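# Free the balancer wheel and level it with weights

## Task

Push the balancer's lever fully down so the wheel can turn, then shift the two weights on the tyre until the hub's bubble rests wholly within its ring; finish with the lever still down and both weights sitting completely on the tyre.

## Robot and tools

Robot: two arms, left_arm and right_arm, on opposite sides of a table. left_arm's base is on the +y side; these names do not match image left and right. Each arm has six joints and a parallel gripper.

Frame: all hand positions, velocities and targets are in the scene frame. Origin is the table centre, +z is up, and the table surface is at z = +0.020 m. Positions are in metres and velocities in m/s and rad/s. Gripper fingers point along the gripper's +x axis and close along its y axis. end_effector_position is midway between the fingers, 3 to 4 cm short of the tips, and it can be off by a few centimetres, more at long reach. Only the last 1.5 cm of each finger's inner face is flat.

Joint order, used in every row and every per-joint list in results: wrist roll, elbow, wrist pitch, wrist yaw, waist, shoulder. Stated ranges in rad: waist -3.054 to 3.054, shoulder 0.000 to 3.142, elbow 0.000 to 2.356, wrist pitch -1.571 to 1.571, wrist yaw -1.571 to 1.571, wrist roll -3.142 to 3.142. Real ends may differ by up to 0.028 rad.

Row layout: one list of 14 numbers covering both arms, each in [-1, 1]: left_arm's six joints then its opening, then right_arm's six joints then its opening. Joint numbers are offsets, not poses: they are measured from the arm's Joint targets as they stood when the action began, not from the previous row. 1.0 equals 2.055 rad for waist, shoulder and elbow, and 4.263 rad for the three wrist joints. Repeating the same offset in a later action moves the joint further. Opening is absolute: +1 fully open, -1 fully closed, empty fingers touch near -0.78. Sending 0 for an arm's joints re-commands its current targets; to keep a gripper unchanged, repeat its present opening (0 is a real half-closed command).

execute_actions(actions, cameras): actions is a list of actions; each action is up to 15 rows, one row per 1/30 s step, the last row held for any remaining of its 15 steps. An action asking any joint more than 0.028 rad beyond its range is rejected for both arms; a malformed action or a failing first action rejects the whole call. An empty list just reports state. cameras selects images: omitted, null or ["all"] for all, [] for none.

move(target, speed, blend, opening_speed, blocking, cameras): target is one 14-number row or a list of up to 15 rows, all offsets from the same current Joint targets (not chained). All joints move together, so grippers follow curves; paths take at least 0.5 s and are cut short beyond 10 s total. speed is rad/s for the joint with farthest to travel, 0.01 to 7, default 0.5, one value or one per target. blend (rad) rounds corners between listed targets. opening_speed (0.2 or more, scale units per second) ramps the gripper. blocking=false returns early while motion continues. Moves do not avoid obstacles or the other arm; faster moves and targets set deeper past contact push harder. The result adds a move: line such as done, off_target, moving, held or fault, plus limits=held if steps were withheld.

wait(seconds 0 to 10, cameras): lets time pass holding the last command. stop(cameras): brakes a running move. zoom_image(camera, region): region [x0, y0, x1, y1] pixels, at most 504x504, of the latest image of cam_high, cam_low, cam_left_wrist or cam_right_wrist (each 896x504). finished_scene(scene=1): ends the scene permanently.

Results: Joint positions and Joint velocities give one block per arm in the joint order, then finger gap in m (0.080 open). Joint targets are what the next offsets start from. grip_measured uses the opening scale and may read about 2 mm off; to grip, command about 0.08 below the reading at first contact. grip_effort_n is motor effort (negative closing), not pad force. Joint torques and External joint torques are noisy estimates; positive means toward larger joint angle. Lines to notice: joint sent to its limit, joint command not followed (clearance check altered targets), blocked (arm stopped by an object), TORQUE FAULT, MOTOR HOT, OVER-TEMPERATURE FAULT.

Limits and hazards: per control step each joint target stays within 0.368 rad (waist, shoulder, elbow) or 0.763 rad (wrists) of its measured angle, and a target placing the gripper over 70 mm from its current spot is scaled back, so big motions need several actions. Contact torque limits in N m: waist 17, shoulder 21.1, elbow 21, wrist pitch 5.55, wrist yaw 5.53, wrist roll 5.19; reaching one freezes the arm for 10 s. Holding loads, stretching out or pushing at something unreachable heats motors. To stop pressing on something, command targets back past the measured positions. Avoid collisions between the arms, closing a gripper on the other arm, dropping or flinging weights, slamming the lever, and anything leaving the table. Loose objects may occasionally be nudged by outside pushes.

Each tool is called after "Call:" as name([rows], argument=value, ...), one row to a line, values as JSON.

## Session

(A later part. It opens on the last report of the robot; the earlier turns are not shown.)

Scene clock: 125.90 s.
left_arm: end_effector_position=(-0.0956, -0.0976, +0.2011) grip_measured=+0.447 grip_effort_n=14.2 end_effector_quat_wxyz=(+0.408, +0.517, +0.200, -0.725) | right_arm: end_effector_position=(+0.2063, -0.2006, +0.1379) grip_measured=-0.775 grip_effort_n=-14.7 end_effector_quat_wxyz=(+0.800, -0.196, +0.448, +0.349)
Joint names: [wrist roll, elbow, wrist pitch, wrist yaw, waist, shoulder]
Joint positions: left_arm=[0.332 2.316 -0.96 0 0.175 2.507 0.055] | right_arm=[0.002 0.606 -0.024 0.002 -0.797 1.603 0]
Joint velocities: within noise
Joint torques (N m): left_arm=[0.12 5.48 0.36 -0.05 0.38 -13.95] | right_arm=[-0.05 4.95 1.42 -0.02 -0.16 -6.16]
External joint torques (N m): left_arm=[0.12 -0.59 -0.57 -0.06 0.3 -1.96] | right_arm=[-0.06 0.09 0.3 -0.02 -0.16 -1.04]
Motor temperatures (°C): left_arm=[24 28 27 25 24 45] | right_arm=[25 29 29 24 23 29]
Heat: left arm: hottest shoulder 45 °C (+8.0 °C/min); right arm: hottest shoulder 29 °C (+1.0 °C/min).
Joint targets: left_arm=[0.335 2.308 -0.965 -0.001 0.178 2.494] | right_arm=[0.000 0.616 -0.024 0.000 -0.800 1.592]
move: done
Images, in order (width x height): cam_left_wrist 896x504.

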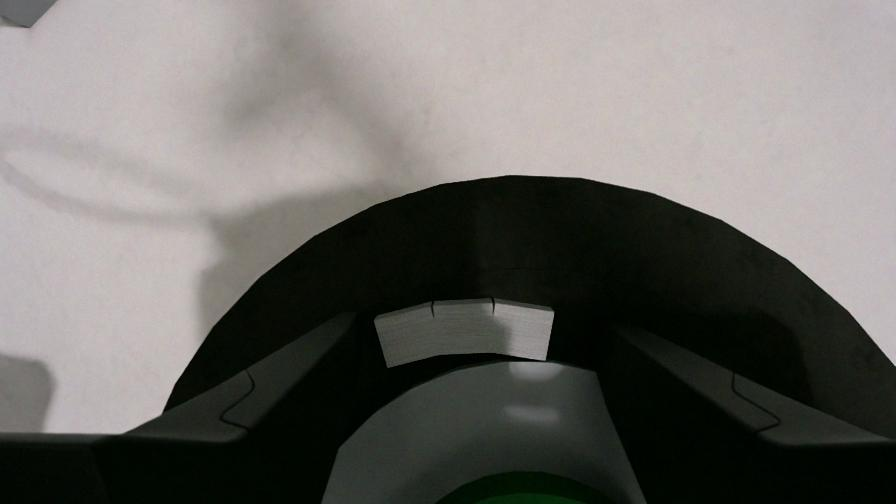

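Call:
move([
  [0,-0.0144,0, 0, 0, -0.0153, 0.45, 0,0,0,0,0,0,-1],
  [-0.001,-0.0144,0, 0.0358, 0.0263, -0.0153, 0.45, 0,0,0,0,0,0,-1],
], speed=0.3, cameras=["cam_left_wrist","cam_low"])

Call:
zoom_image(camera="cam_low", region=[305, 125, 505, 300])

Scene clock: 128.60 s.
left_arm: end_effector_position=(-0.0885, -0.0944, +0.2074) grip_measured=+0.447 grip_effort_n=13.7 end_effector_quat_wxyz=(+0.379, +0.479, +0.240, -0.755) | right_arm: end_effector_position=(+0.2063, -0.2006, +0.1379) grip_measured=-0.775 grip_effort_n=-14.7 end_effector_quat_wxyz=(+0.800, -0.196, +0.448, +0.349)
Joint names: [wrist roll, elbow, wrist pitch, wrist yaw, waist, shoulder]
Joint positions: left_arm=[0.33 2.287 -0.961 0.152 0.225 2.481 0.055] | right_arm=[0.002 0.606 -0.024 0.002 -0.797 1.603 0]
Joint velocities: within noise
Joint torques (N m): left_arm=[0.01 5.37 0.49 0.14 0.75 -14.3] | right_arm=[-0.04 5 1.44 -0.03 -0.15 -6.17]
External joint torques (N m): left_arm=[0.01 -0.65 -0.43 0.04 0.75 -2.54] | right_arm=[-0.04 0.14 0.32 -0.02 -0.17 -1.1]
Motor temperatures (°C): left_arm=[24 28 26 25 24 46] | right_arm=[25 29 29 24 23 29]
Heat: left arm: hottest shoulder 46 °C (+8.1 °C/min); right arm: hottest shoulder 29 °C (+1.0 °C/min).
Joint targets: left_arm=[0.331 2.279 -0.965 0.152 0.232 2.463] | right_arm=[0.000 0.616 -0.024 0.000 -0.800 1.592]
move: done
Images, in order (width x height): cam_low 896x504, cam_left_wrist 896x504.

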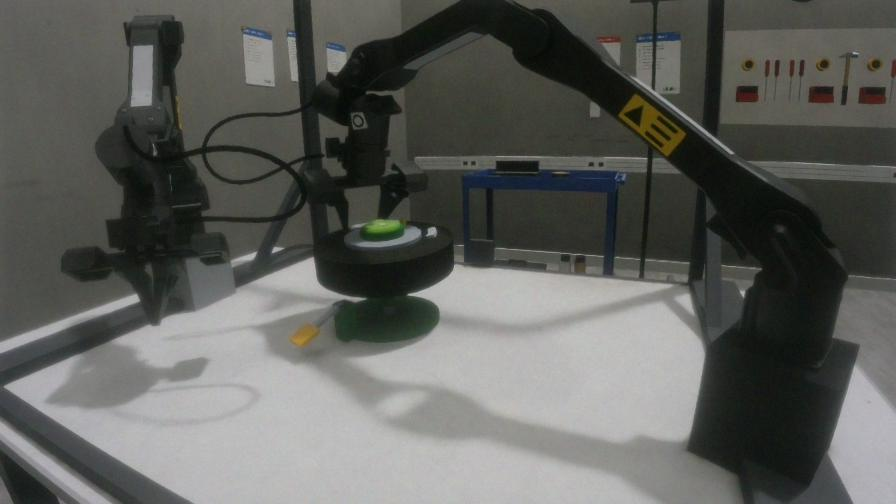

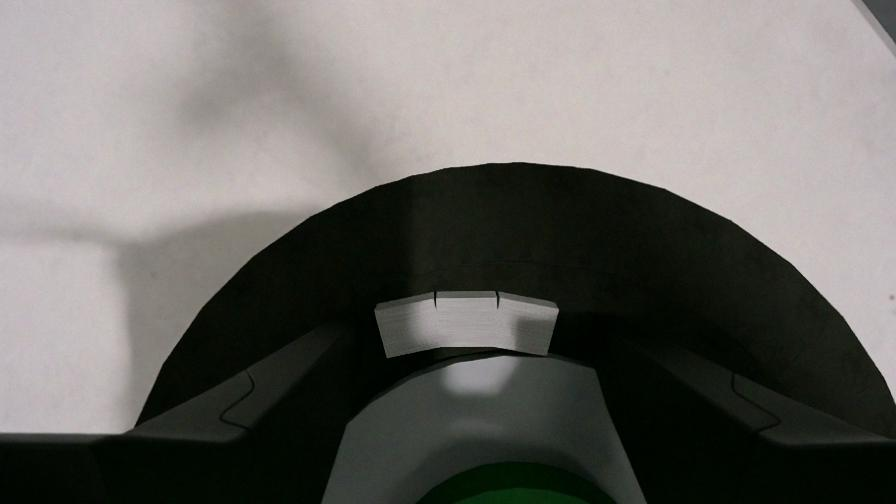

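Scaled by 2.520 from the camera's 896x504 image, which has a finer 1280x720 frame.

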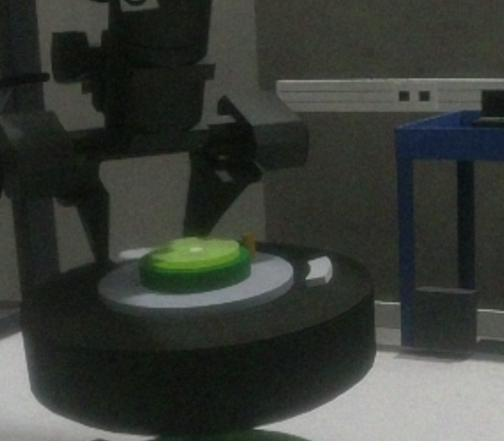

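Call:
move([
  [0,-0.0253,0.0104, 0, 0.0029, -0.0008, 0.45, 0,0,0,0,0,0,-1],
], speed=0.1, cameras=["cam_left_wrist","cam_low"])

Call:
zoom_image(camera="cam_low", region=[305, 125, 505, 300])

Scene clock: 130.23 s.
left_arm: end_effector_position=(-0.0898, -0.0944, +0.1985) grip_measured=+0.447 grip_effort_n=13.3 end_effector_quat_wxyz=(+0.377, +0.475, +0.240, -0.758) | right_arm: end_effector_position=(+0.2063, -0.2006, +0.1379) grip_measured=-0.775 grip_effort_n=-15.1 end_effector_quat_wxyz=(+0.800, -0.196, +0.448, +0.349)
Joint names: [wrist roll, elbow, wrist pitch, wrist yaw, waist, shoulder]
Joint positions: left_arm=[0.329 2.241 -0.915 0.16 0.225 2.476 0.055] | right_arm=[0.002 0.606 -0.024 0.002 -0.797 1.603 0]
Joint velocities: within noise
Joint torques (N m): left_arm=[0.05 4.63 0.35 -0.19 1.35 -13.95] | right_arm=[-0.06 4.96 1.44 -0.04 -0.16 -6.18]
External joint torques (N m): left_arm=[0.04 -1.52 -0.61 -0.27 1.22 -2.04] | right_arm=[-0.07 0.11 0.33 -0.04 -0.15 -1.1]
Motor temperatures (°C): left_arm=[24 28 26 25 25 47] | right_arm=[25 29 29 24 23 29]
Heat: left arm: hottest shoulder 47 °C (+8.1 °C/min); right arm: hottest shoulder 29 °C (+1.0 °C/min).
Joint targets: left_arm=[0.331 2.227 -0.921 0.152 0.238 2.461] | right_arm=[0.000 0.616 -0.024 0.000 -0.800 1.592]
move: done
Images, in order (width x height): cam_low 896x504, cam_left_wrist 896x504.

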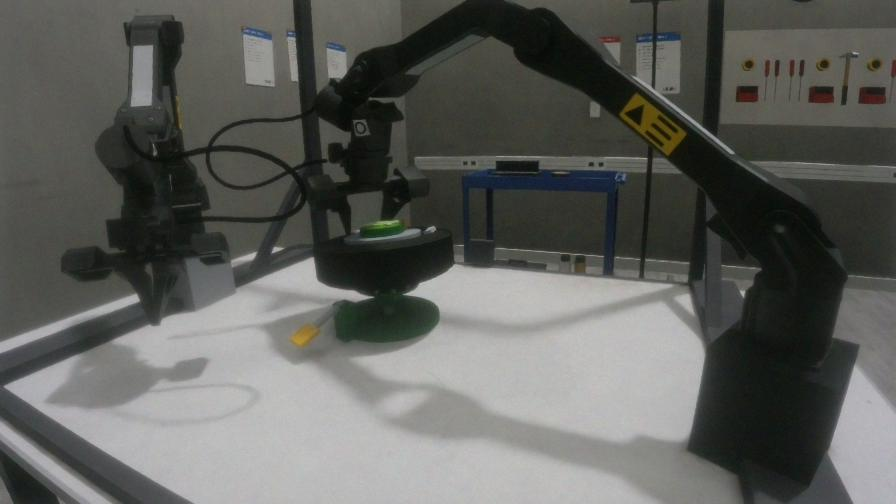

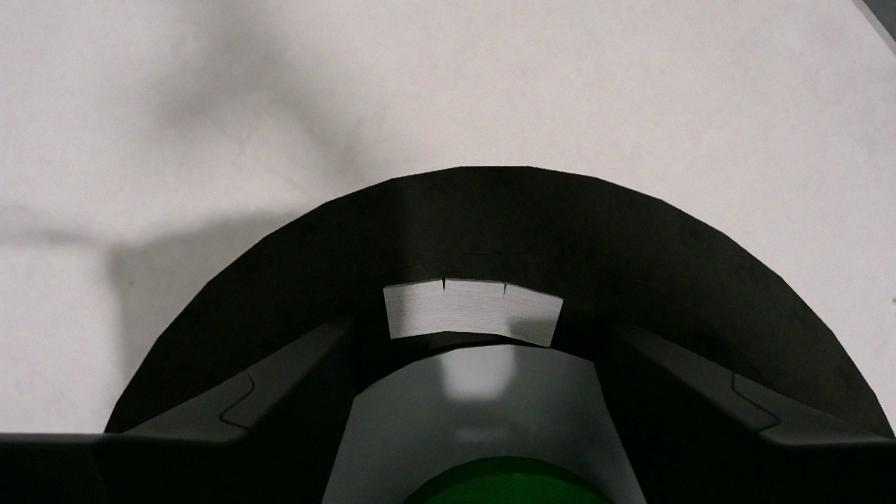

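Scaled by 2.520 from the camera's 896x504 image, which has a finer 1280x720 frame.

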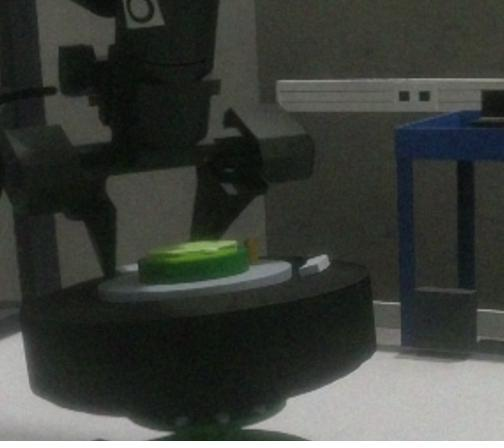

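Call:
move(target=[0,0,0,0,0,0,0.0,0,0,0,0,0,0,-1], opening_speed=0.6, cameras=["cam_left_wrist","cam_high"])

Scene clock: 133.03 s.
left_arm: end_effector_position=(-0.0879, -0.0949, +0.2011) grip_measured=+0.004 grip_effort_n=-18.4 end_effector_quat_wxyz=(+0.379, +0.473, +0.240, -0.758) | right_arm: end_effector_position=(+0.2063, -0.2006, +0.1379) grip_measured=-0.775 grip_effort_n=-14.7 end_effector_quat_wxyz=(+0.800, -0.196, +0.448, +0.349)
Joint names: [wrist roll, elbow, wrist pitch, wrist yaw, waist, shoulder]
Joint positions: left_arm=[0.329 2.24 -0.916 0.161 0.229 2.471 0.035] | right_arm=[0.002 0.606 -0.024 0.002 -0.797 1.603 0]
Joint velocities: within noise
Joint torques (N m): left_arm=[0.04 4.69 0.46 -0.25 0.86 -13.44] | right_arm=[-0.07 4.96 1.45 -0.03 -0.12 -6.16]
External joint torques (N m): left_arm=[0.04 -1.39 -0.49 -0.35 0.76 -1.66] | right_arm=[-0.07 0.08 0.32 -0.03 -0.14 -1.06]
Motor temperatures (°C): left_arm=[24 27 26 25 25 49] | right_arm=[25 29 29 24 23 29]
Heat: left arm: hottest shoulder 49 °C (+9.1 °C/min); right arm: hottest shoulder 29 °C (+1.0 °C/min).
Joint targets: left_arm=[0.331 2.227 -0.921 0.152 0.238 2.461] | right_arm=[0.000 0.616 -0.024 0.000 -0.800 1.592]
move: done
Images, in order (width x height): cam_high 896x504, cam_left_wrist 896x504.

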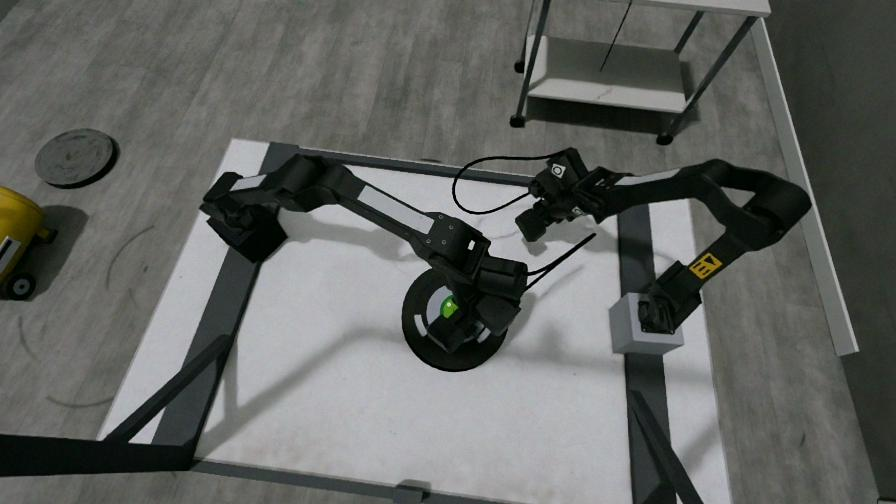

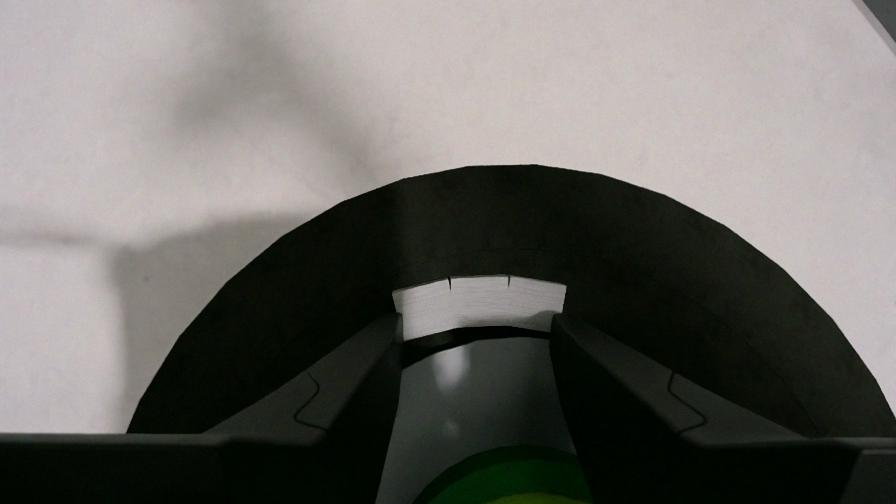

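Call:
move([
  [0,0,0,0,0,0,0.4,0,0,0,0,0,0,-1],
  [0,0.0423,-0.0133,0,0,0.0148,0.4,0,0,0,0,0,0,-1],
  [0,0.0212,-0.003,0,0,0.0148,0.4,0,0,0,0,0,0,-1],
], opening_speed=0.8, speed=0.15, cameras=["cam_left_wrist"])

Scene clock: 135.87 s.
left_arm: end_effector_position=(-0.0842, -0.0990, +0.2069) grip_measured=+0.397 grip_effort_n=14.7 end_effector_quat_wxyz=(+0.384, +0.471, +0.239, -0.757) | right_arm: end_effector_position=(+0.2063, -0.2006, +0.1379) grip_measured=-0.775 grip_effort_n=-15.1 end_effector_quat_wxyz=(+0.800, -0.196, +0.448, +0.349)
Joint names: [wrist roll, elbow, wrist pitch, wrist yaw, waist, shoulder]
Joint positions: left_arm=[0.329 2.277 -0.937 0.158 0.236 2.48 0.053] | right_arm=[0.002 0.606 -0.024 0.002 -0.797 1.603 0]
Joint velocities: within noise
Joint torques (N m): left_arm=[0.04 5.68 1.04 -0.12 0.16 -10.95] | right_arm=[-0.07 5 1.45 -0.03 -0.21 -6.21]
External joint torques (N m): left_arm=[0.04 -0.44 0.09 -0.22 0.16 0.95] | right_arm=[-0.07 0.23 0.36 -0.02 -0.22 -1.16]
Motor temperatures (°C): left_arm=[24 27 26 25 25 50] | right_arm=[25 29 29 24 23 29]
Heat: left arm: hottest shoulder 50 °C (+9.0 °C/min); right arm: hottest shoulder 29 °C (+1.0 °C/min). Fold the left arm in close to its base, or ease its load, before you think long.
Joint targets: left_arm=[0.331 2.270 -0.934 0.152 0.238 2.492] | right_arm=[0.000 0.616 -0.024 0.000 -0.800 1.592]
MOTOR HOT: the shoulder of the left arm reports 50 °C; the controller stops that arm at 95 °C. To cool a motor, set the load down, stop pushing, or move to a pose that needs little force.
move: done
Images, in order (width x height): cam_left_wrist 896x504.

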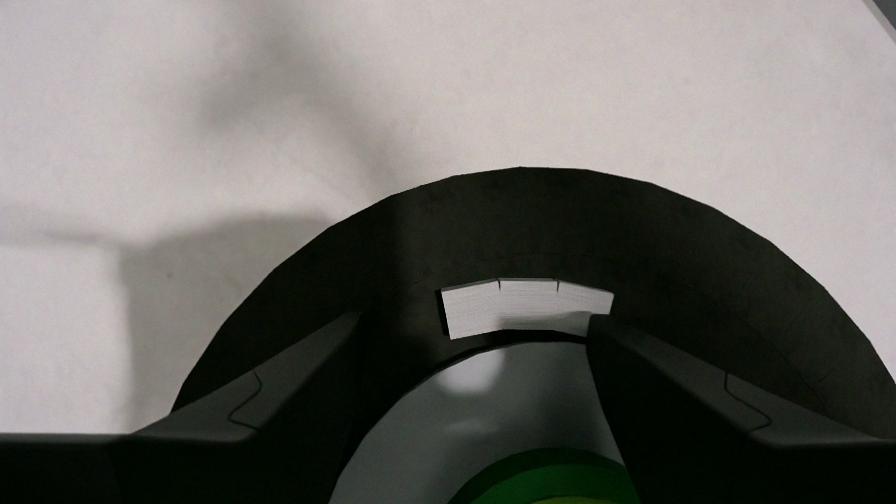

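Call:
move([
  [0,0.0154,-0.0074,0,0,0,0.4,0,0,0,0,0,0,-1],
  [0,0.0316,-0.011,0,-0.0105,0.0088,0.4,0,0,0,0,0,0,-1],
], speed=0.15, cameras=["cam_left_wrist"])

Call:
move(target=[0,-0.0195,0.0094,0,0,0,0.4,0,0,0,0,0,0,-1], speed=0.15, cameras=["cam_left_wrist"])

Scene clock: 137.97 s.
left_arm: end_effector_position=(-0.0946, -0.0950, +0.2094) grip_measured=+0.397 grip_effort_n=14.7 end_effector_quat_wxyz=(+0.374, +0.478, +0.239, -0.758) | right_arm: end_effector_position=(+0.2063, -0.2006, +0.1379) grip_measured=-0.775 grip_effort_n=-14.7 end_effector_quat_wxyz=(+0.800, -0.196, +0.448, +0.349)
Joint names: [wrist roll, elbow, wrist pitch, wrist yaw, waist, shoulder]
Joint positions: left_arm=[0.329 2.322 -0.98 0.158 0.216 2.496 0.053] | right_arm=[0.002 0.606 -0.024 0.002 -0.797 1.603 0]
Joint velocities: within noise
Joint torques (N m): left_arm=[0.06 7.92 0.79 -0.12 0.1 -10.97] | right_arm=[-0.06 5.02 1.43 -0.02 -0.18 -6.16]
External joint torques (N m): left_arm=[0.06 1.89 -0.15 -0.22 0.02 0.85] | right_arm=[-0.06 0.17 0.32 -0.02 -0.2 -1.08]
Motor temperatures (°C): left_arm=[24 27 26 25 25 50] | right_arm=[25 29 29 24 23 29]
Heat: left arm: hottest shoulder 50 °C (+9.0 °C/min); right arm: hottest shoulder 29 °C (+1.0 °C/min). Fold the left arm in close to its base, or ease its load, before you think long.
Joint targets: left_arm=[0.331 2.335 -0.980 0.152 0.216 2.510] | right_arm=[0.000 0.616 -0.024 0.000 -0.800 1.592]
MOTOR HOT: still on. The shoulder of the left arm reports 50 °C.
move: done
Images, in order (width x height): cam_left_wrist 896x504.

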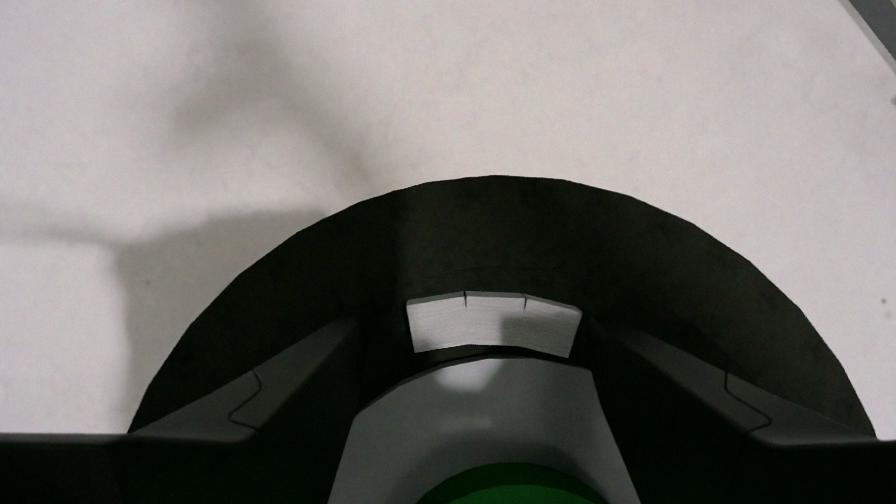

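Scene clock: 138.80 s.
left_arm: end_effector_position=(-0.0955, -0.0982, +0.2045) grip_measured=+0.397 grip_effort_n=14.7 end_effector_quat_wxyz=(+0.377, +0.474, +0.235, -0.761) | right_arm: end_effector_position=(+0.2063, -0.2006, +0.1379) grip_measured=-0.775 grip_effort_n=-15.1 end_effector_quat_wxyz=(+0.800, -0.196, +0.448, +0.349)
Joint names: [wrist roll, elbow, wrist pitch, wrist yaw, waist, shoulder]
Joint positions: left_arm=[0.329 2.301 -0.943 0.157 0.216 2.498 0.053] | right_arm=[0.002 0.606 -0.024 0.002 -0.797 1.603 0]
Joint velocities: within noise
Joint torques (N m): left_arm=[0.02 5.53 1.01 -0.1 0.07 -11.19] | right_arm=[-0.07 4.99 1.44 -0.03 -0.21 -6.22]
External joint torques (N m): left_arm=[0.02 -0.57 0.06 -0.21 0.16 0.79] | right_arm=[-0.07 0.23 0.36 -0.02 -0.22 -1.2]
Motor temperatures (°C): left_arm=[24 27 26 25 25 50] | right_arm=[25 29 29 24 23 29]
Heat: left arm: hottest shoulder 50 °C (+9.0 °C/min); right arm: hottest shoulder 29 °C (+1.0 °C/min). Fold the left arm in close to its base, or ease its load, before you think long.
Joint targets: left_arm=[0.331 2.295 -0.940 0.152 0.216 2.510] | right_arm=[0.000 0.616 -0.024 0.000 -0.800 1.592]
MOTOR HOT: still on. The shoulder of the left arm reports 50 °C.
move: done
Images, in order (width x height): cam_left_wrist 896x504.

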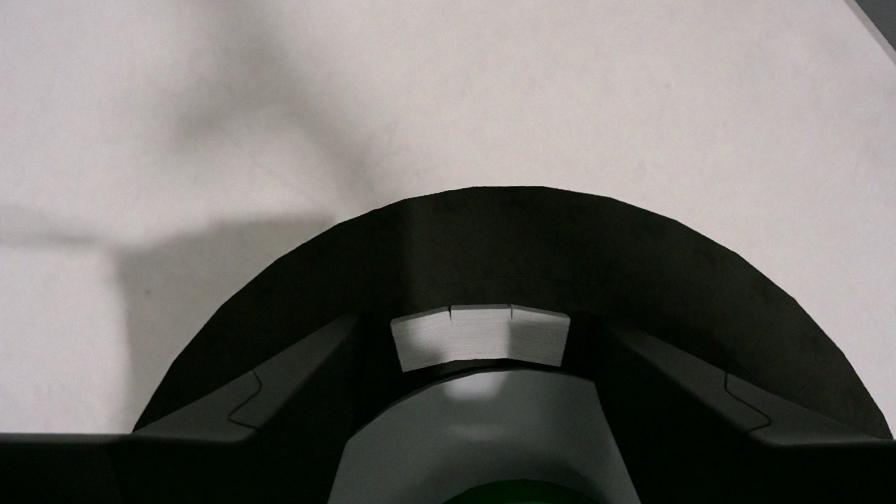

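Call:
move(target=[0,-0.004,0.002,0,0,0,-0.02,0,0,0,0,0,0,-1], opening_speed=0.7, cameras=["cam_left_wrist"])

Scene clock: 139.80 s.
left_arm: end_effector_position=(-0.0955, -0.0985, +0.2027) grip_measured=+0.046 grip_effort_n=-83.5 end_effector_quat_wxyz=(+0.377, +0.473, +0.234, -0.761) | right_arm: end_effector_position=(+0.2063, -0.2006, +0.1379) grip_measured=-0.775 grip_effort_n=-14.7 end_effector_quat_wxyz=(+0.800, -0.196, +0.448, +0.349)
Joint names: [wrist roll, elbow, wrist pitch, wrist yaw, waist, shoulder]
Joint positions: left_arm=[0.329 2.293 -0.934 0.157 0.216 2.498 0.037] | right_arm=[0.002 0.606 -0.024 0.002 -0.797 1.603 0]
Joint velocities: within noise
Joint torques (N m): left_arm=[0.05 5.71 1.02 -0.09 -0.02 -11.07] | right_arm=[-0.08 4.95 1.44 -0.01 -0.2 -6.17]
External joint torques (N m): left_arm=[0.04 -0.43 0.04 -0.2 0.01 0.92] | right_arm=[-0.08 0.11 0.32 -0.01 -0.18 -1.08]
Motor temperatures (°C): left_arm=[24 27 26 25 25 50] | right_arm=[25 29 29 24 23 29]
Heat: left arm: hottest shoulder 50 °C (+9.0 °C/min); right arm: hottest shoulder 29 °C (+1.0 °C/min). Fold the left arm in close to its base, or ease its load, before you think long.
Joint targets: left_arm=[0.331 2.287 -0.932 0.152 0.216 2.510] | right_arm=[0.000 0.616 -0.024 0.000 -0.800 1.592]
MOTOR HOT: still on. The shoulder of the left arm reports 50 °C.
move: done
Images, in order (width x height): cam_left_wrist 896x504.

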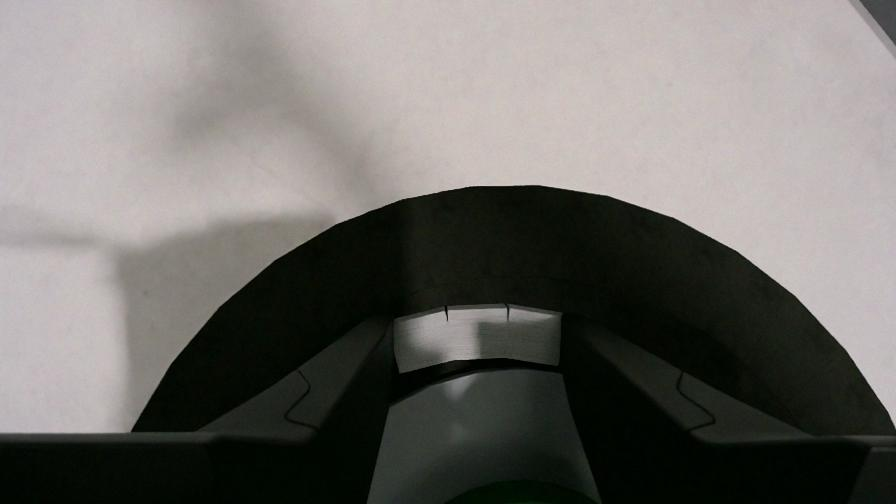

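Call:
move([
  [0,0,-0.0052,0,0,-0.0107,-0.02,0,0,0,0,0,0,-1],
  [0.0661,-0.0394,0.0030,0.038,0.0097,-0.0277,-0.02,0,0,0,0,0,0,-1],
], speed=0.3, cameras=["cam_left_wrist","cam_high"])

Scene clock: 143.53 s.
left_arm: end_effector_position=(-0.1082, -0.0824, +0.1981) grip_measured=+0.046 grip_effort_n=-83.5 end_effector_quat_wxyz=(+0.260, +0.483, +0.159, -0.821) | right_arm: end_effector_position=(+0.2063, -0.2006, +0.1379) grip_measured=-0.775 grip_effort_n=-14.7 end_effector_quat_wxyz=(+0.800, -0.196, +0.448, +0.349)
Joint names: [wrist roll, elbow, wrist pitch, wrist yaw, waist, shoulder]
Joint positions: left_arm=[0.61 2.217 -0.916 0.314 0.227 2.472 0.037] | right_arm=[0.002 0.606 -0.024 0.002 -0.797 1.603 0]
Joint velocities: within noise
Joint torques (N m): left_arm=[0.06 4.91 0.49 0.26 0.78 -14.23] | right_arm=[-0.06 4.96 1.44 -0.02 -0.15 -6.2]
External joint torques (N m): left_arm=[0.06 -1.15 -0.41 0.05 0.89 -2.44] | right_arm=[-0.06 0.13 0.34 -0.02 -0.14 -1.1]
Motor temperatures (°C): left_arm=[24 27 27 25 25 51] | right_arm=[25 29 29 24 23 29]
Heat: left arm: hottest shoulder 51 °C (+9.1 °C/min); right arm: hottest shoulder 29 °C (+1.0 °C/min). Fold the left arm in close to its base, or ease its load, before you think long.
Joint targets: left_arm=[0.613 2.206 -0.919 0.314 0.236 2.453] | right_arm=[0.000 0.616 -0.024 0.000 -0.800 1.592]
MOTOR HOT: still on. The shoulder of the left arm reports 51 °C.
move: done
Images, in order (width x height): cam_high 896x504, cam_left_wrist 896x504.

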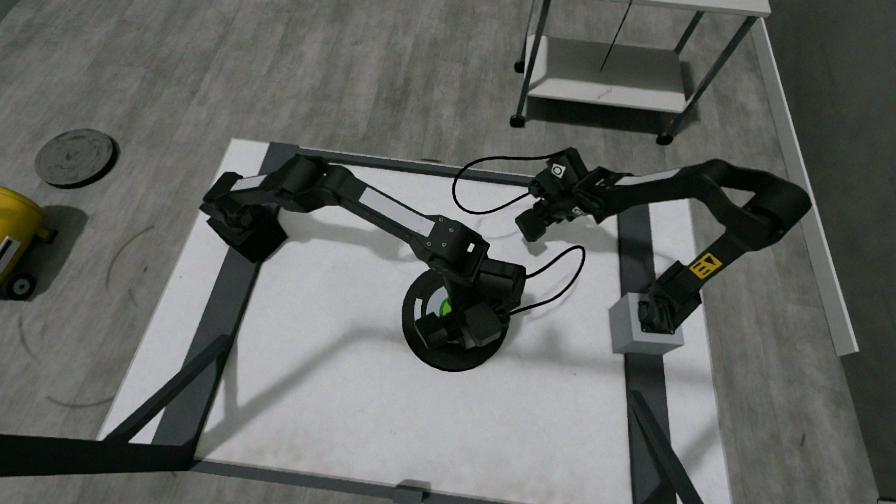

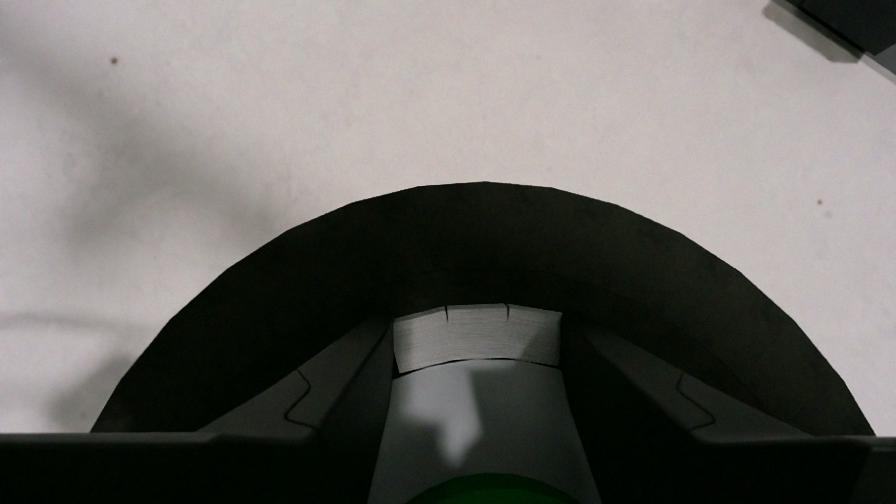

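Call:
move(target=[0,0.03,-0.031,0,0,-0.034,-0.02,0,0,0,0,0,0,-1], speed=0.3, cameras=["cam_left_wrist","cam_high"])

Call:
zoom_image(camera="cam_high", region=[390, 235, 530, 385])

Scene clock: 145.43 s.
left_arm: end_effector_position=(-0.0985, -0.0665, +0.2364) grip_measured=+0.046 grip_effort_n=-83.5 end_effector_quat_wxyz=(+0.256, +0.489, +0.170, -0.816) | right_arm: end_effector_position=(+0.2063, -0.2006, +0.1379) grip_measured=-0.775 grip_effort_n=-14.7 end_effector_quat_wxyz=(+0.800, -0.196, +0.448, +0.349)
Joint names: [wrist roll, elbow, wrist pitch, wrist yaw, waist, shoulder]
Joint positions: left_arm=[0.612 2.256 -1.051 0.316 0.237 2.404 0.037] | right_arm=[0.002 0.606 -0.024 0.002 -0.797 1.603 0]
Joint velocities: within noise
Joint torques (N m): left_arm=[0.02 7.58 0.72 0.21 -0.01 -14.1] | right_arm=[-0.05 4.95 1.44 -0.02 -0.19 -6.16]
External joint torques (N m): left_arm=[0.01 1.53 -0.16 0.02 -0.11 -2.62] | right_arm=[-0.05 0.17 0.34 -0.03 -0.16 -1.11]
Motor temperatures (°C): left_arm=[24 27 26 25 25 52] | right_arm=[25 29 29 24 23 29]
Heat: left arm: hottest shoulder 52 °C (+10.1 °C/min); right arm: hottest shoulder 29 °C (+1.0 °C/min). Fold the left arm in close to its base, or ease its load, before you think long.
Joint targets: left_arm=[0.613 2.268 -1.051 0.314 0.237 2.383] | right_arm=[0.000 0.616 -0.024 0.000 -0.800 1.592]
MOTOR HOT: still on. The shoulder of the left arm reports 52 °C.
move: done
Images, in order (width x height): cam_high 896x504, cam_left_wrist 896x504.

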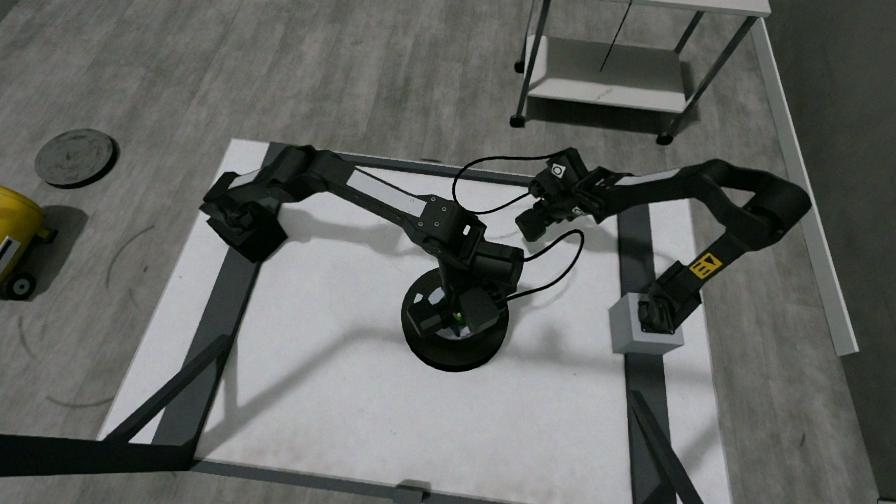

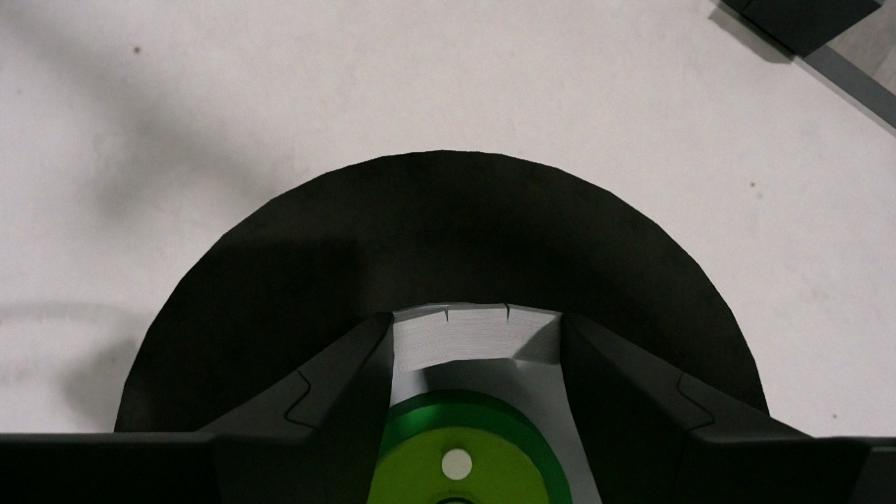

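Scaled by 3.360 from the camera's 896x504 image, which has a finer 1280x720 frame.

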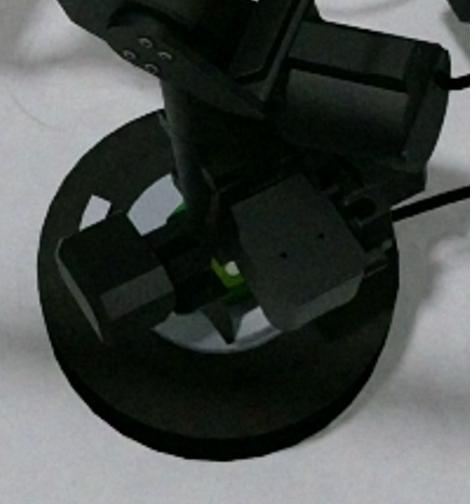

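Call:
move([
  [0,-0.01,-0.0258,0,0.0136,-0.1,-0.02,0,0,0,0,0,0,-1],
  [-0.1438,-0.0837,-0.0258,-0.0737,0.0136,-0.1693,-0.02,0,0,0,0,0,0,-1],
], speed=0.6, cameras=["cam_left_wrist","cam_high"])

Call:
zoom_image(camera="cam_left_wrist", region=[320, 40, 720, 440])

Call:
zoom_image(camera="cam_high", region=[390, 235, 530, 385])

Scene clock: 148.40 s.
left_arm: end_effector_position=(-0.0252, -0.0216, +0.3406) grip_measured=+0.046 grip_effort_n=-83.5 end_effector_quat_wxyz=(+0.521, +0.416, +0.328, -0.669) | right_arm: end_effector_position=(+0.2063, -0.2006, +0.1379) grip_measured=-0.775 grip_effort_n=-15.1 end_effector_quat_wxyz=(+0.800, -0.196, +0.448, +0.349)
Joint names: [wrist roll, elbow, wrist pitch, wrist yaw, waist, shoulder]
Joint positions: left_arm=[0.002 2.101 -1.163 0.007 0.264 2.055 0.037] | right_arm=[0.002 0.606 -0.024 0.002 -0.797 1.603 0]
Joint velocities: within noise
Joint torques (N m): left_arm=[-0.09 5.52 0.97 -0.25 0.1 -11.98] | right_arm=[-0.06 4.98 1.43 -0.05 -0.18 -6.15]
External joint torques (N m): left_arm=[-0.09 -0.46 -0.03 -0.26 0.16 -2.54] | right_arm=[-0.06 0.21 0.34 -0.04 -0.19 -1.1]
Motor temperatures (°C): left_arm=[24 27 27 25 25 53] | right_arm=[25 29 29 24 23 29]
Heat: left arm: hottest shoulder 53 °C (+11.1 °C/min); right arm: hottest shoulder 29 °C (+1.0 °C/min). Fold the left arm in close to its base, or ease its load, before you think long.
Joint targets: left_arm=[0.000 2.096 -1.161 0.000 0.264 2.035] | right_arm=[0.000 0.616 -0.024 0.000 -0.800 1.592]
MOTOR HOT: still on. The shoulder of the left arm reports 53 °C.
move: done
Images, in order (width x height): cam_high 896x504, cam_left_wrist 896x504.

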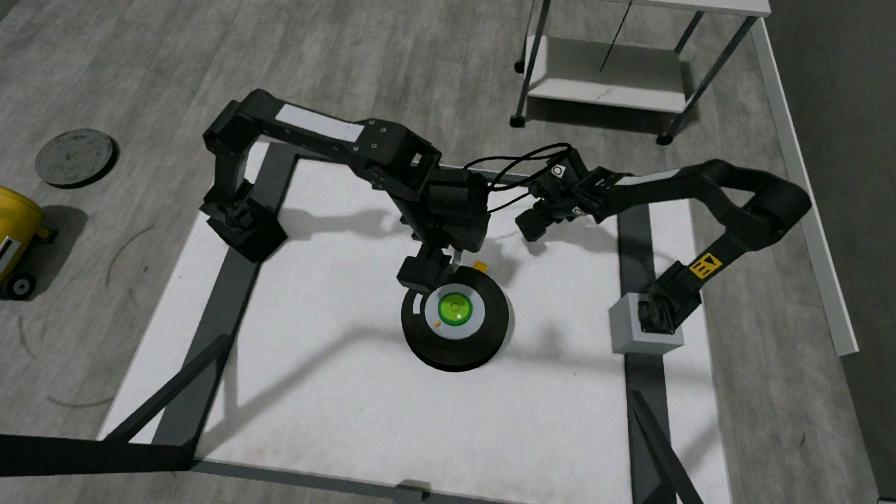

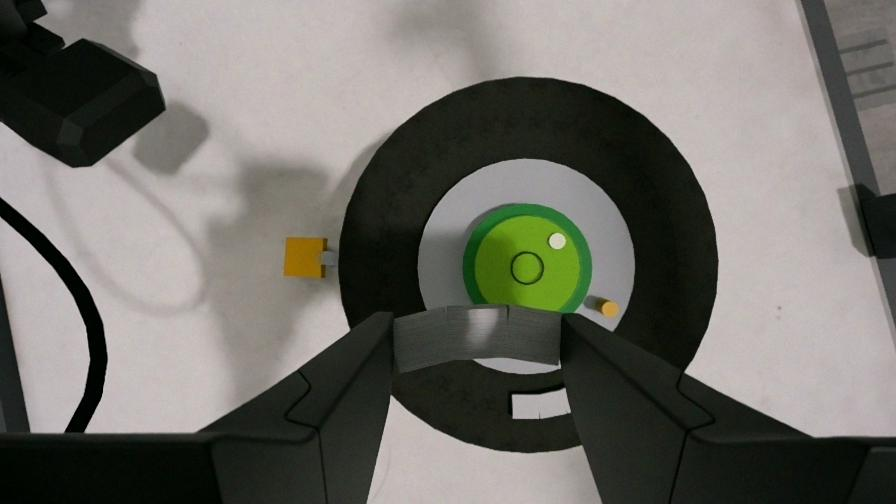

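Scaled by 1.260 from the camera's 896x504 image, which has a finer 1280x720 frame.

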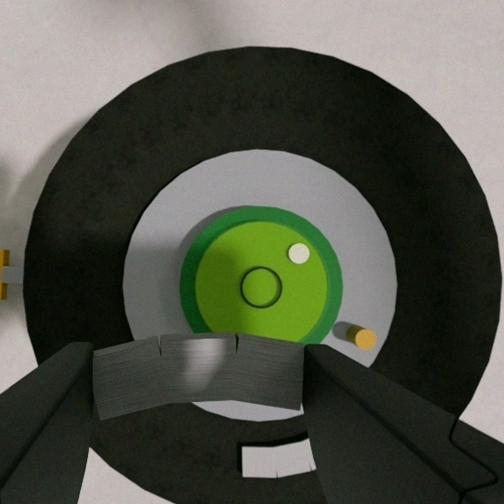

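Scaled by 3.360 from the camera's 896x504 image, which has a finer 1280x720 frame.

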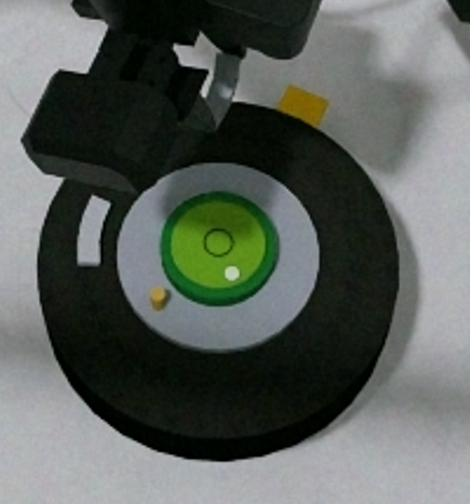

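Call:
move([
  [0.1914,0.02,0.02,0.1,-0.0097,0.06,-0.02,0,0,0,0,0,0,-1],
  [0.1914,0.0467,0.0456,0.1,-0.0097,0.185,-0.02,0,0,0,0,0,0,-1],
], speed=0.6, cameras=["cam_left_wrist","cam_high"])

Scene clock: 154.20 s.
left_arm: end_effector_position=(-0.1083, -0.0645, +0.2191) grip_measured=+0.046 grip_effort_n=-83.5 end_effector_quat_wxyz=(+0.182, +0.476, +0.101, -0.855) | right_arm: end_effector_position=(+0.2063, -0.2006, +0.1379) grip_measured=-0.775 grip_effort_n=-15.1 end_effector_quat_wxyz=(+0.800, -0.196, +0.448, +0.349)
Joint names: [wrist roll, elbow, wrist pitch, wrist yaw, waist, shoulder]
Joint positions: left_arm=[0.813 2.18 -0.969 0.423 0.247 2.412 0.037] | right_arm=[0.002 0.606 -0.024 0.002 -0.797 1.603 0]
Joint velocities: within noise
Joint torques (N m): left_arm=[0.07 7.61 0.83 0.45 -0.24 -11.6] | right_arm=[-0.04 5 1.44 -0.02 -0.18 -6.2]
External joint torques (N m): left_arm=[0.06 1.57 -0.03 0.18 -0.15 -0.06] | right_arm=[-0.04 0.11 0.31 -0.02 -0.19 -1.11]
Motor temperatures (°C): left_arm=[24 28 27 25 24 53] | right_arm=[25 29 29 24 23 29]
Heat: left arm: hottest shoulder 53 °C (+9.1 °C/min); right arm: hottest shoulder 29 °C (+0.0 °C/min). Fold the left arm in close to its base, or ease its load, before you think long.
Joint targets: left_arm=[0.816 2.192 -0.967 0.426 0.245 2.415] | right_arm=[0.000 0.616 -0.024 0.000 -0.800 1.592]
MOTOR HOT: still on. The shoulder of the left arm reports 53 °C.
move: done
Images, in order (width x height): cam_high 896x504, cam_left_wrist 896x504.

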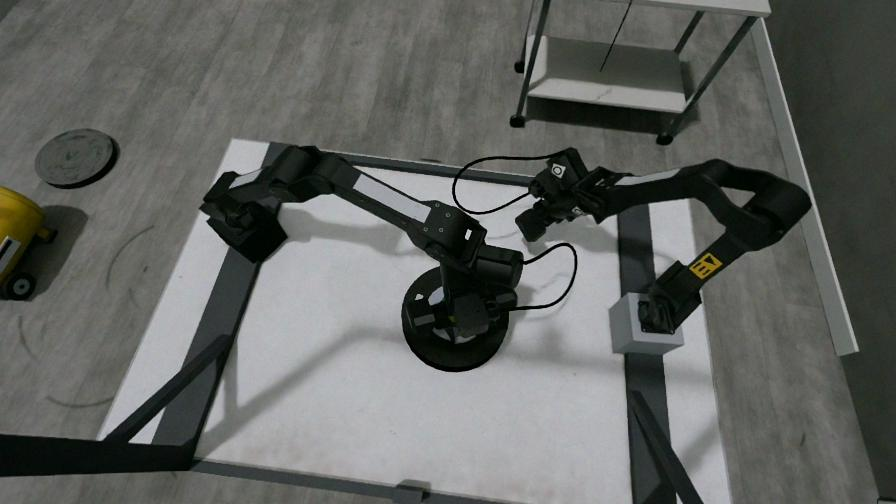

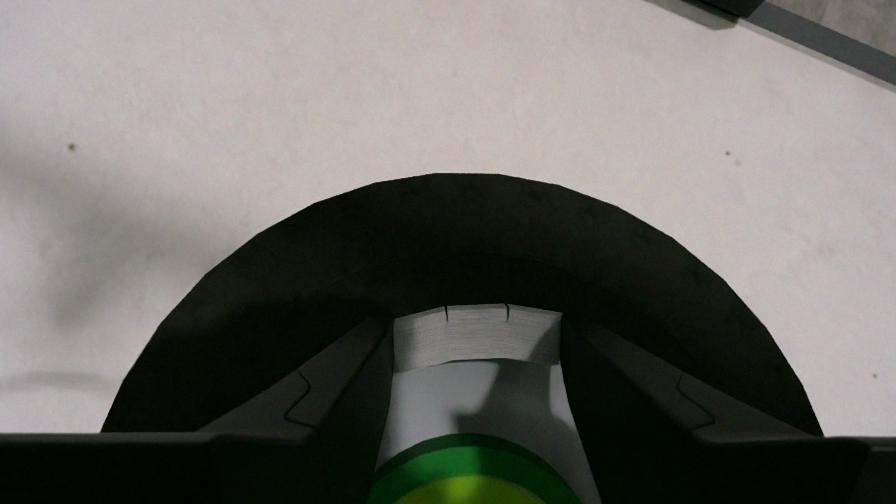

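Call:
move(target=[0,0.0029,0.0061,0,-0.0062,0.0156,-0.02,0,0,0,0,0,0,-1], speed=0.2, cameras=["cam_left_wrist"])

Scene clock: 155.90 s.
left_arm: end_effector_position=(-0.1160, -0.0669, +0.2094) grip_measured=+0.046 grip_effort_n=-83.5 end_effector_quat_wxyz=(+0.178, +0.475, +0.096, -0.856) | right_arm: end_effector_position=(+0.2063, -0.2006, +0.1379) grip_measured=-0.775 grip_effort_n=-14.7 end_effector_quat_wxyz=(+0.800, -0.196, +0.448, +0.349)
Joint names: [wrist roll, elbow, wrist pitch, wrist yaw, waist, shoulder]
Joint positions: left_arm=[0.813 2.184 -0.944 0.423 0.234 2.436 0.037] | right_arm=[0.002 0.606 -0.024 0.002 -0.797 1.603 0]
Joint velocities: within noise
Joint torques (N m): left_arm=[0.05 7.69 0.95 0.46 -0.28 -10.87] | right_arm=[-0.05 4.96 1.44 -0.02 -0.17 -6.19]
External joint torques (N m): left_arm=[0.05 1.67 0.09 0.2 -0.37 0.72] | right_arm=[-0.05 0.23 0.36 -0.02 -0.16 -1.19]
Motor temperatures (°C): left_arm=[24 28 27 25 24 52] | right_arm=[25 29 29 24 23 29]
Heat: left arm: hottest shoulder 52 °C (+8.0 °C/min); right arm: hottest shoulder 29 °C (+0.0 °C/min). Fold the left arm in close to its base, or ease its load, before you think long.
Joint targets: left_arm=[0.816 2.197 -0.941 0.426 0.232 2.447] | right_arm=[0.000 0.616 -0.024 0.000 -0.800 1.592]
MOTOR HOT: still on. The shoulder of the left arm reports 52 °C.
move: done
Images, in order (width x height): cam_left_wrist 896x504.

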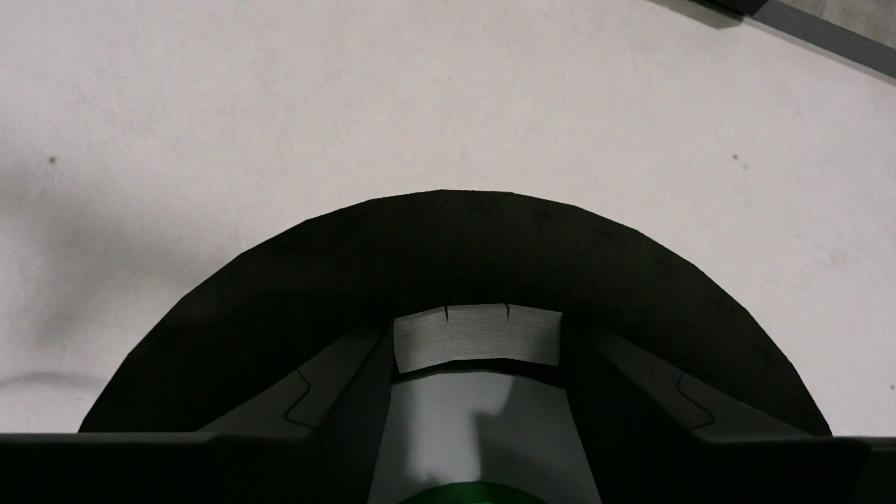

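Call:
move(target=[0,-0.0156,0.0075,0,0,0,-0.02,0,0,0,0,0,0,-1], speed=0.12, cameras=["cam_left_wrist"])

Scene clock: 157.07 s.
left_arm: end_effector_position=(-0.1170, -0.0703, +0.2075) grip_measured=+0.046 grip_effort_n=-83.5 end_effector_quat_wxyz=(+0.182, +0.472, +0.089, -0.858) | right_arm: end_effector_position=(+0.2063, -0.2006, +0.1379) grip_measured=-0.775 grip_effort_n=-15.1 end_effector_quat_wxyz=(+0.800, -0.196, +0.448, +0.349)
Joint names: [wrist roll, elbow, wrist pitch, wrist yaw, waist, shoulder]
Joint positions: left_arm=[0.813 2.171 -0.912 0.423 0.234 2.436 0.037] | right_arm=[0.002 0.606 -0.024 0.002 -0.797 1.603 0]
Joint velocities: within noise
Joint torques (N m): left_arm=[0.07 5.58 0.95 0.44 -0.32 -10.85] | right_arm=[-0.06 5.03 1.42 -0.02 -0.13 -6.21]
External joint torques (N m): left_arm=[0.07 -0.45 0.08 0.18 -0.3 0.78] | right_arm=[-0.06 0.16 0.3 -0.01 -0.14 -1.14]
Motor temperatures (°C): left_arm=[24 28 27 25 24 53] | right_arm=[25 29 29 24 23 29]
Heat: left arm: hottest shoulder 53 °C (+9.1 °C/min); right arm: hottest shoulder 29 °C (+0.0 °C/min). Fold the left arm in close to its base, or ease its load, before you think long.
Joint targets: left_arm=[0.816 2.165 -0.909 0.426 0.232 2.447] | right_arm=[0.000 0.616 -0.024 0.000 -0.800 1.592]
MOTOR HOT: still on. The shoulder of the left arm reports 53 °C.
move: done
Images, in order (width x height): cam_left_wrist 896x504.

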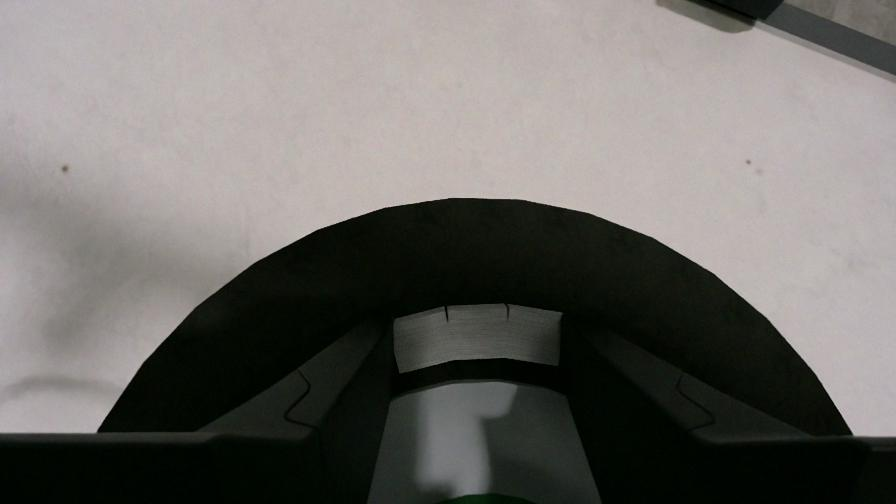

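Call:
move(target=[0,-0.011,0.0026,0,0,0,-0.02,0,0,0,0,0,0,-1], speed=0.1, cameras=["cam_left_wrist"])

Scene clock: 158.07 s.
left_arm: end_effector_position=(-0.1164, -0.0682, +0.2011) grip_measured=+0.046 grip_effort_n=-83.5 end_effector_quat_wxyz=(+0.180, +0.474, +0.093, -0.857) | right_arm: end_effector_position=(+0.2063, -0.2006, +0.1379) grip_measured=-0.775 grip_effort_n=-15.1 end_effector_quat_wxyz=(+0.800, -0.196, +0.448, +0.349)
Joint names: [wrist roll, elbow, wrist pitch, wrist yaw, waist, shoulder]
Joint positions: left_arm=[0.813 2.149 -0.9 0.423 0.234 2.436 0.037] | right_arm=[0.002 0.606 -0.024 0.002 -0.797 1.603 0]
Joint velocities: within noise
Joint torques (N m): left_arm=[0.06 5.57 0.95 0.48 -0.2 -10.79] | right_arm=[-0.07 4.97 1.45 -0.03 -0.18 -6.15]
External joint torques (N m): left_arm=[0.06 -0.52 0.07 0.21 -0.28 0.94] | right_arm=[-0.07 0.13 0.34 -0.03 -0.18 -1.06]
Motor temperatures (°C): left_arm=[24 28 27 25 24 53] | right_arm=[25 29 29 24 23 29]
Heat: left arm: hottest shoulder 53 °C (+9.1 °C/min); right arm: hottest shoulder 29 °C (+0.0 °C/min). Fold the left arm in close to its base, or ease its load, before you think long.
Joint targets: left_arm=[0.816 2.143 -0.898 0.426 0.232 2.447] | right_arm=[0.000 0.616 -0.024 0.000 -0.800 1.592]
MOTOR HOT: still on. The shoulder of the left arm reports 53 °C.
move: done
Images, in order (width x height): cam_left_wrist 896x504.

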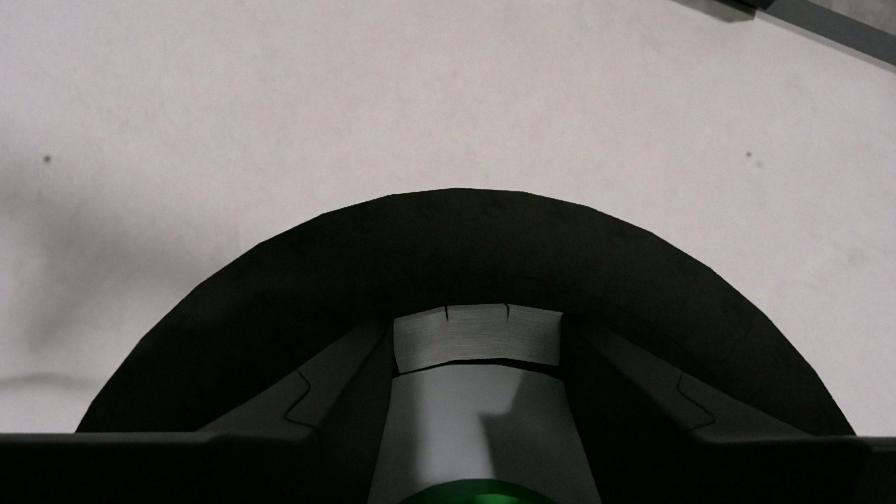

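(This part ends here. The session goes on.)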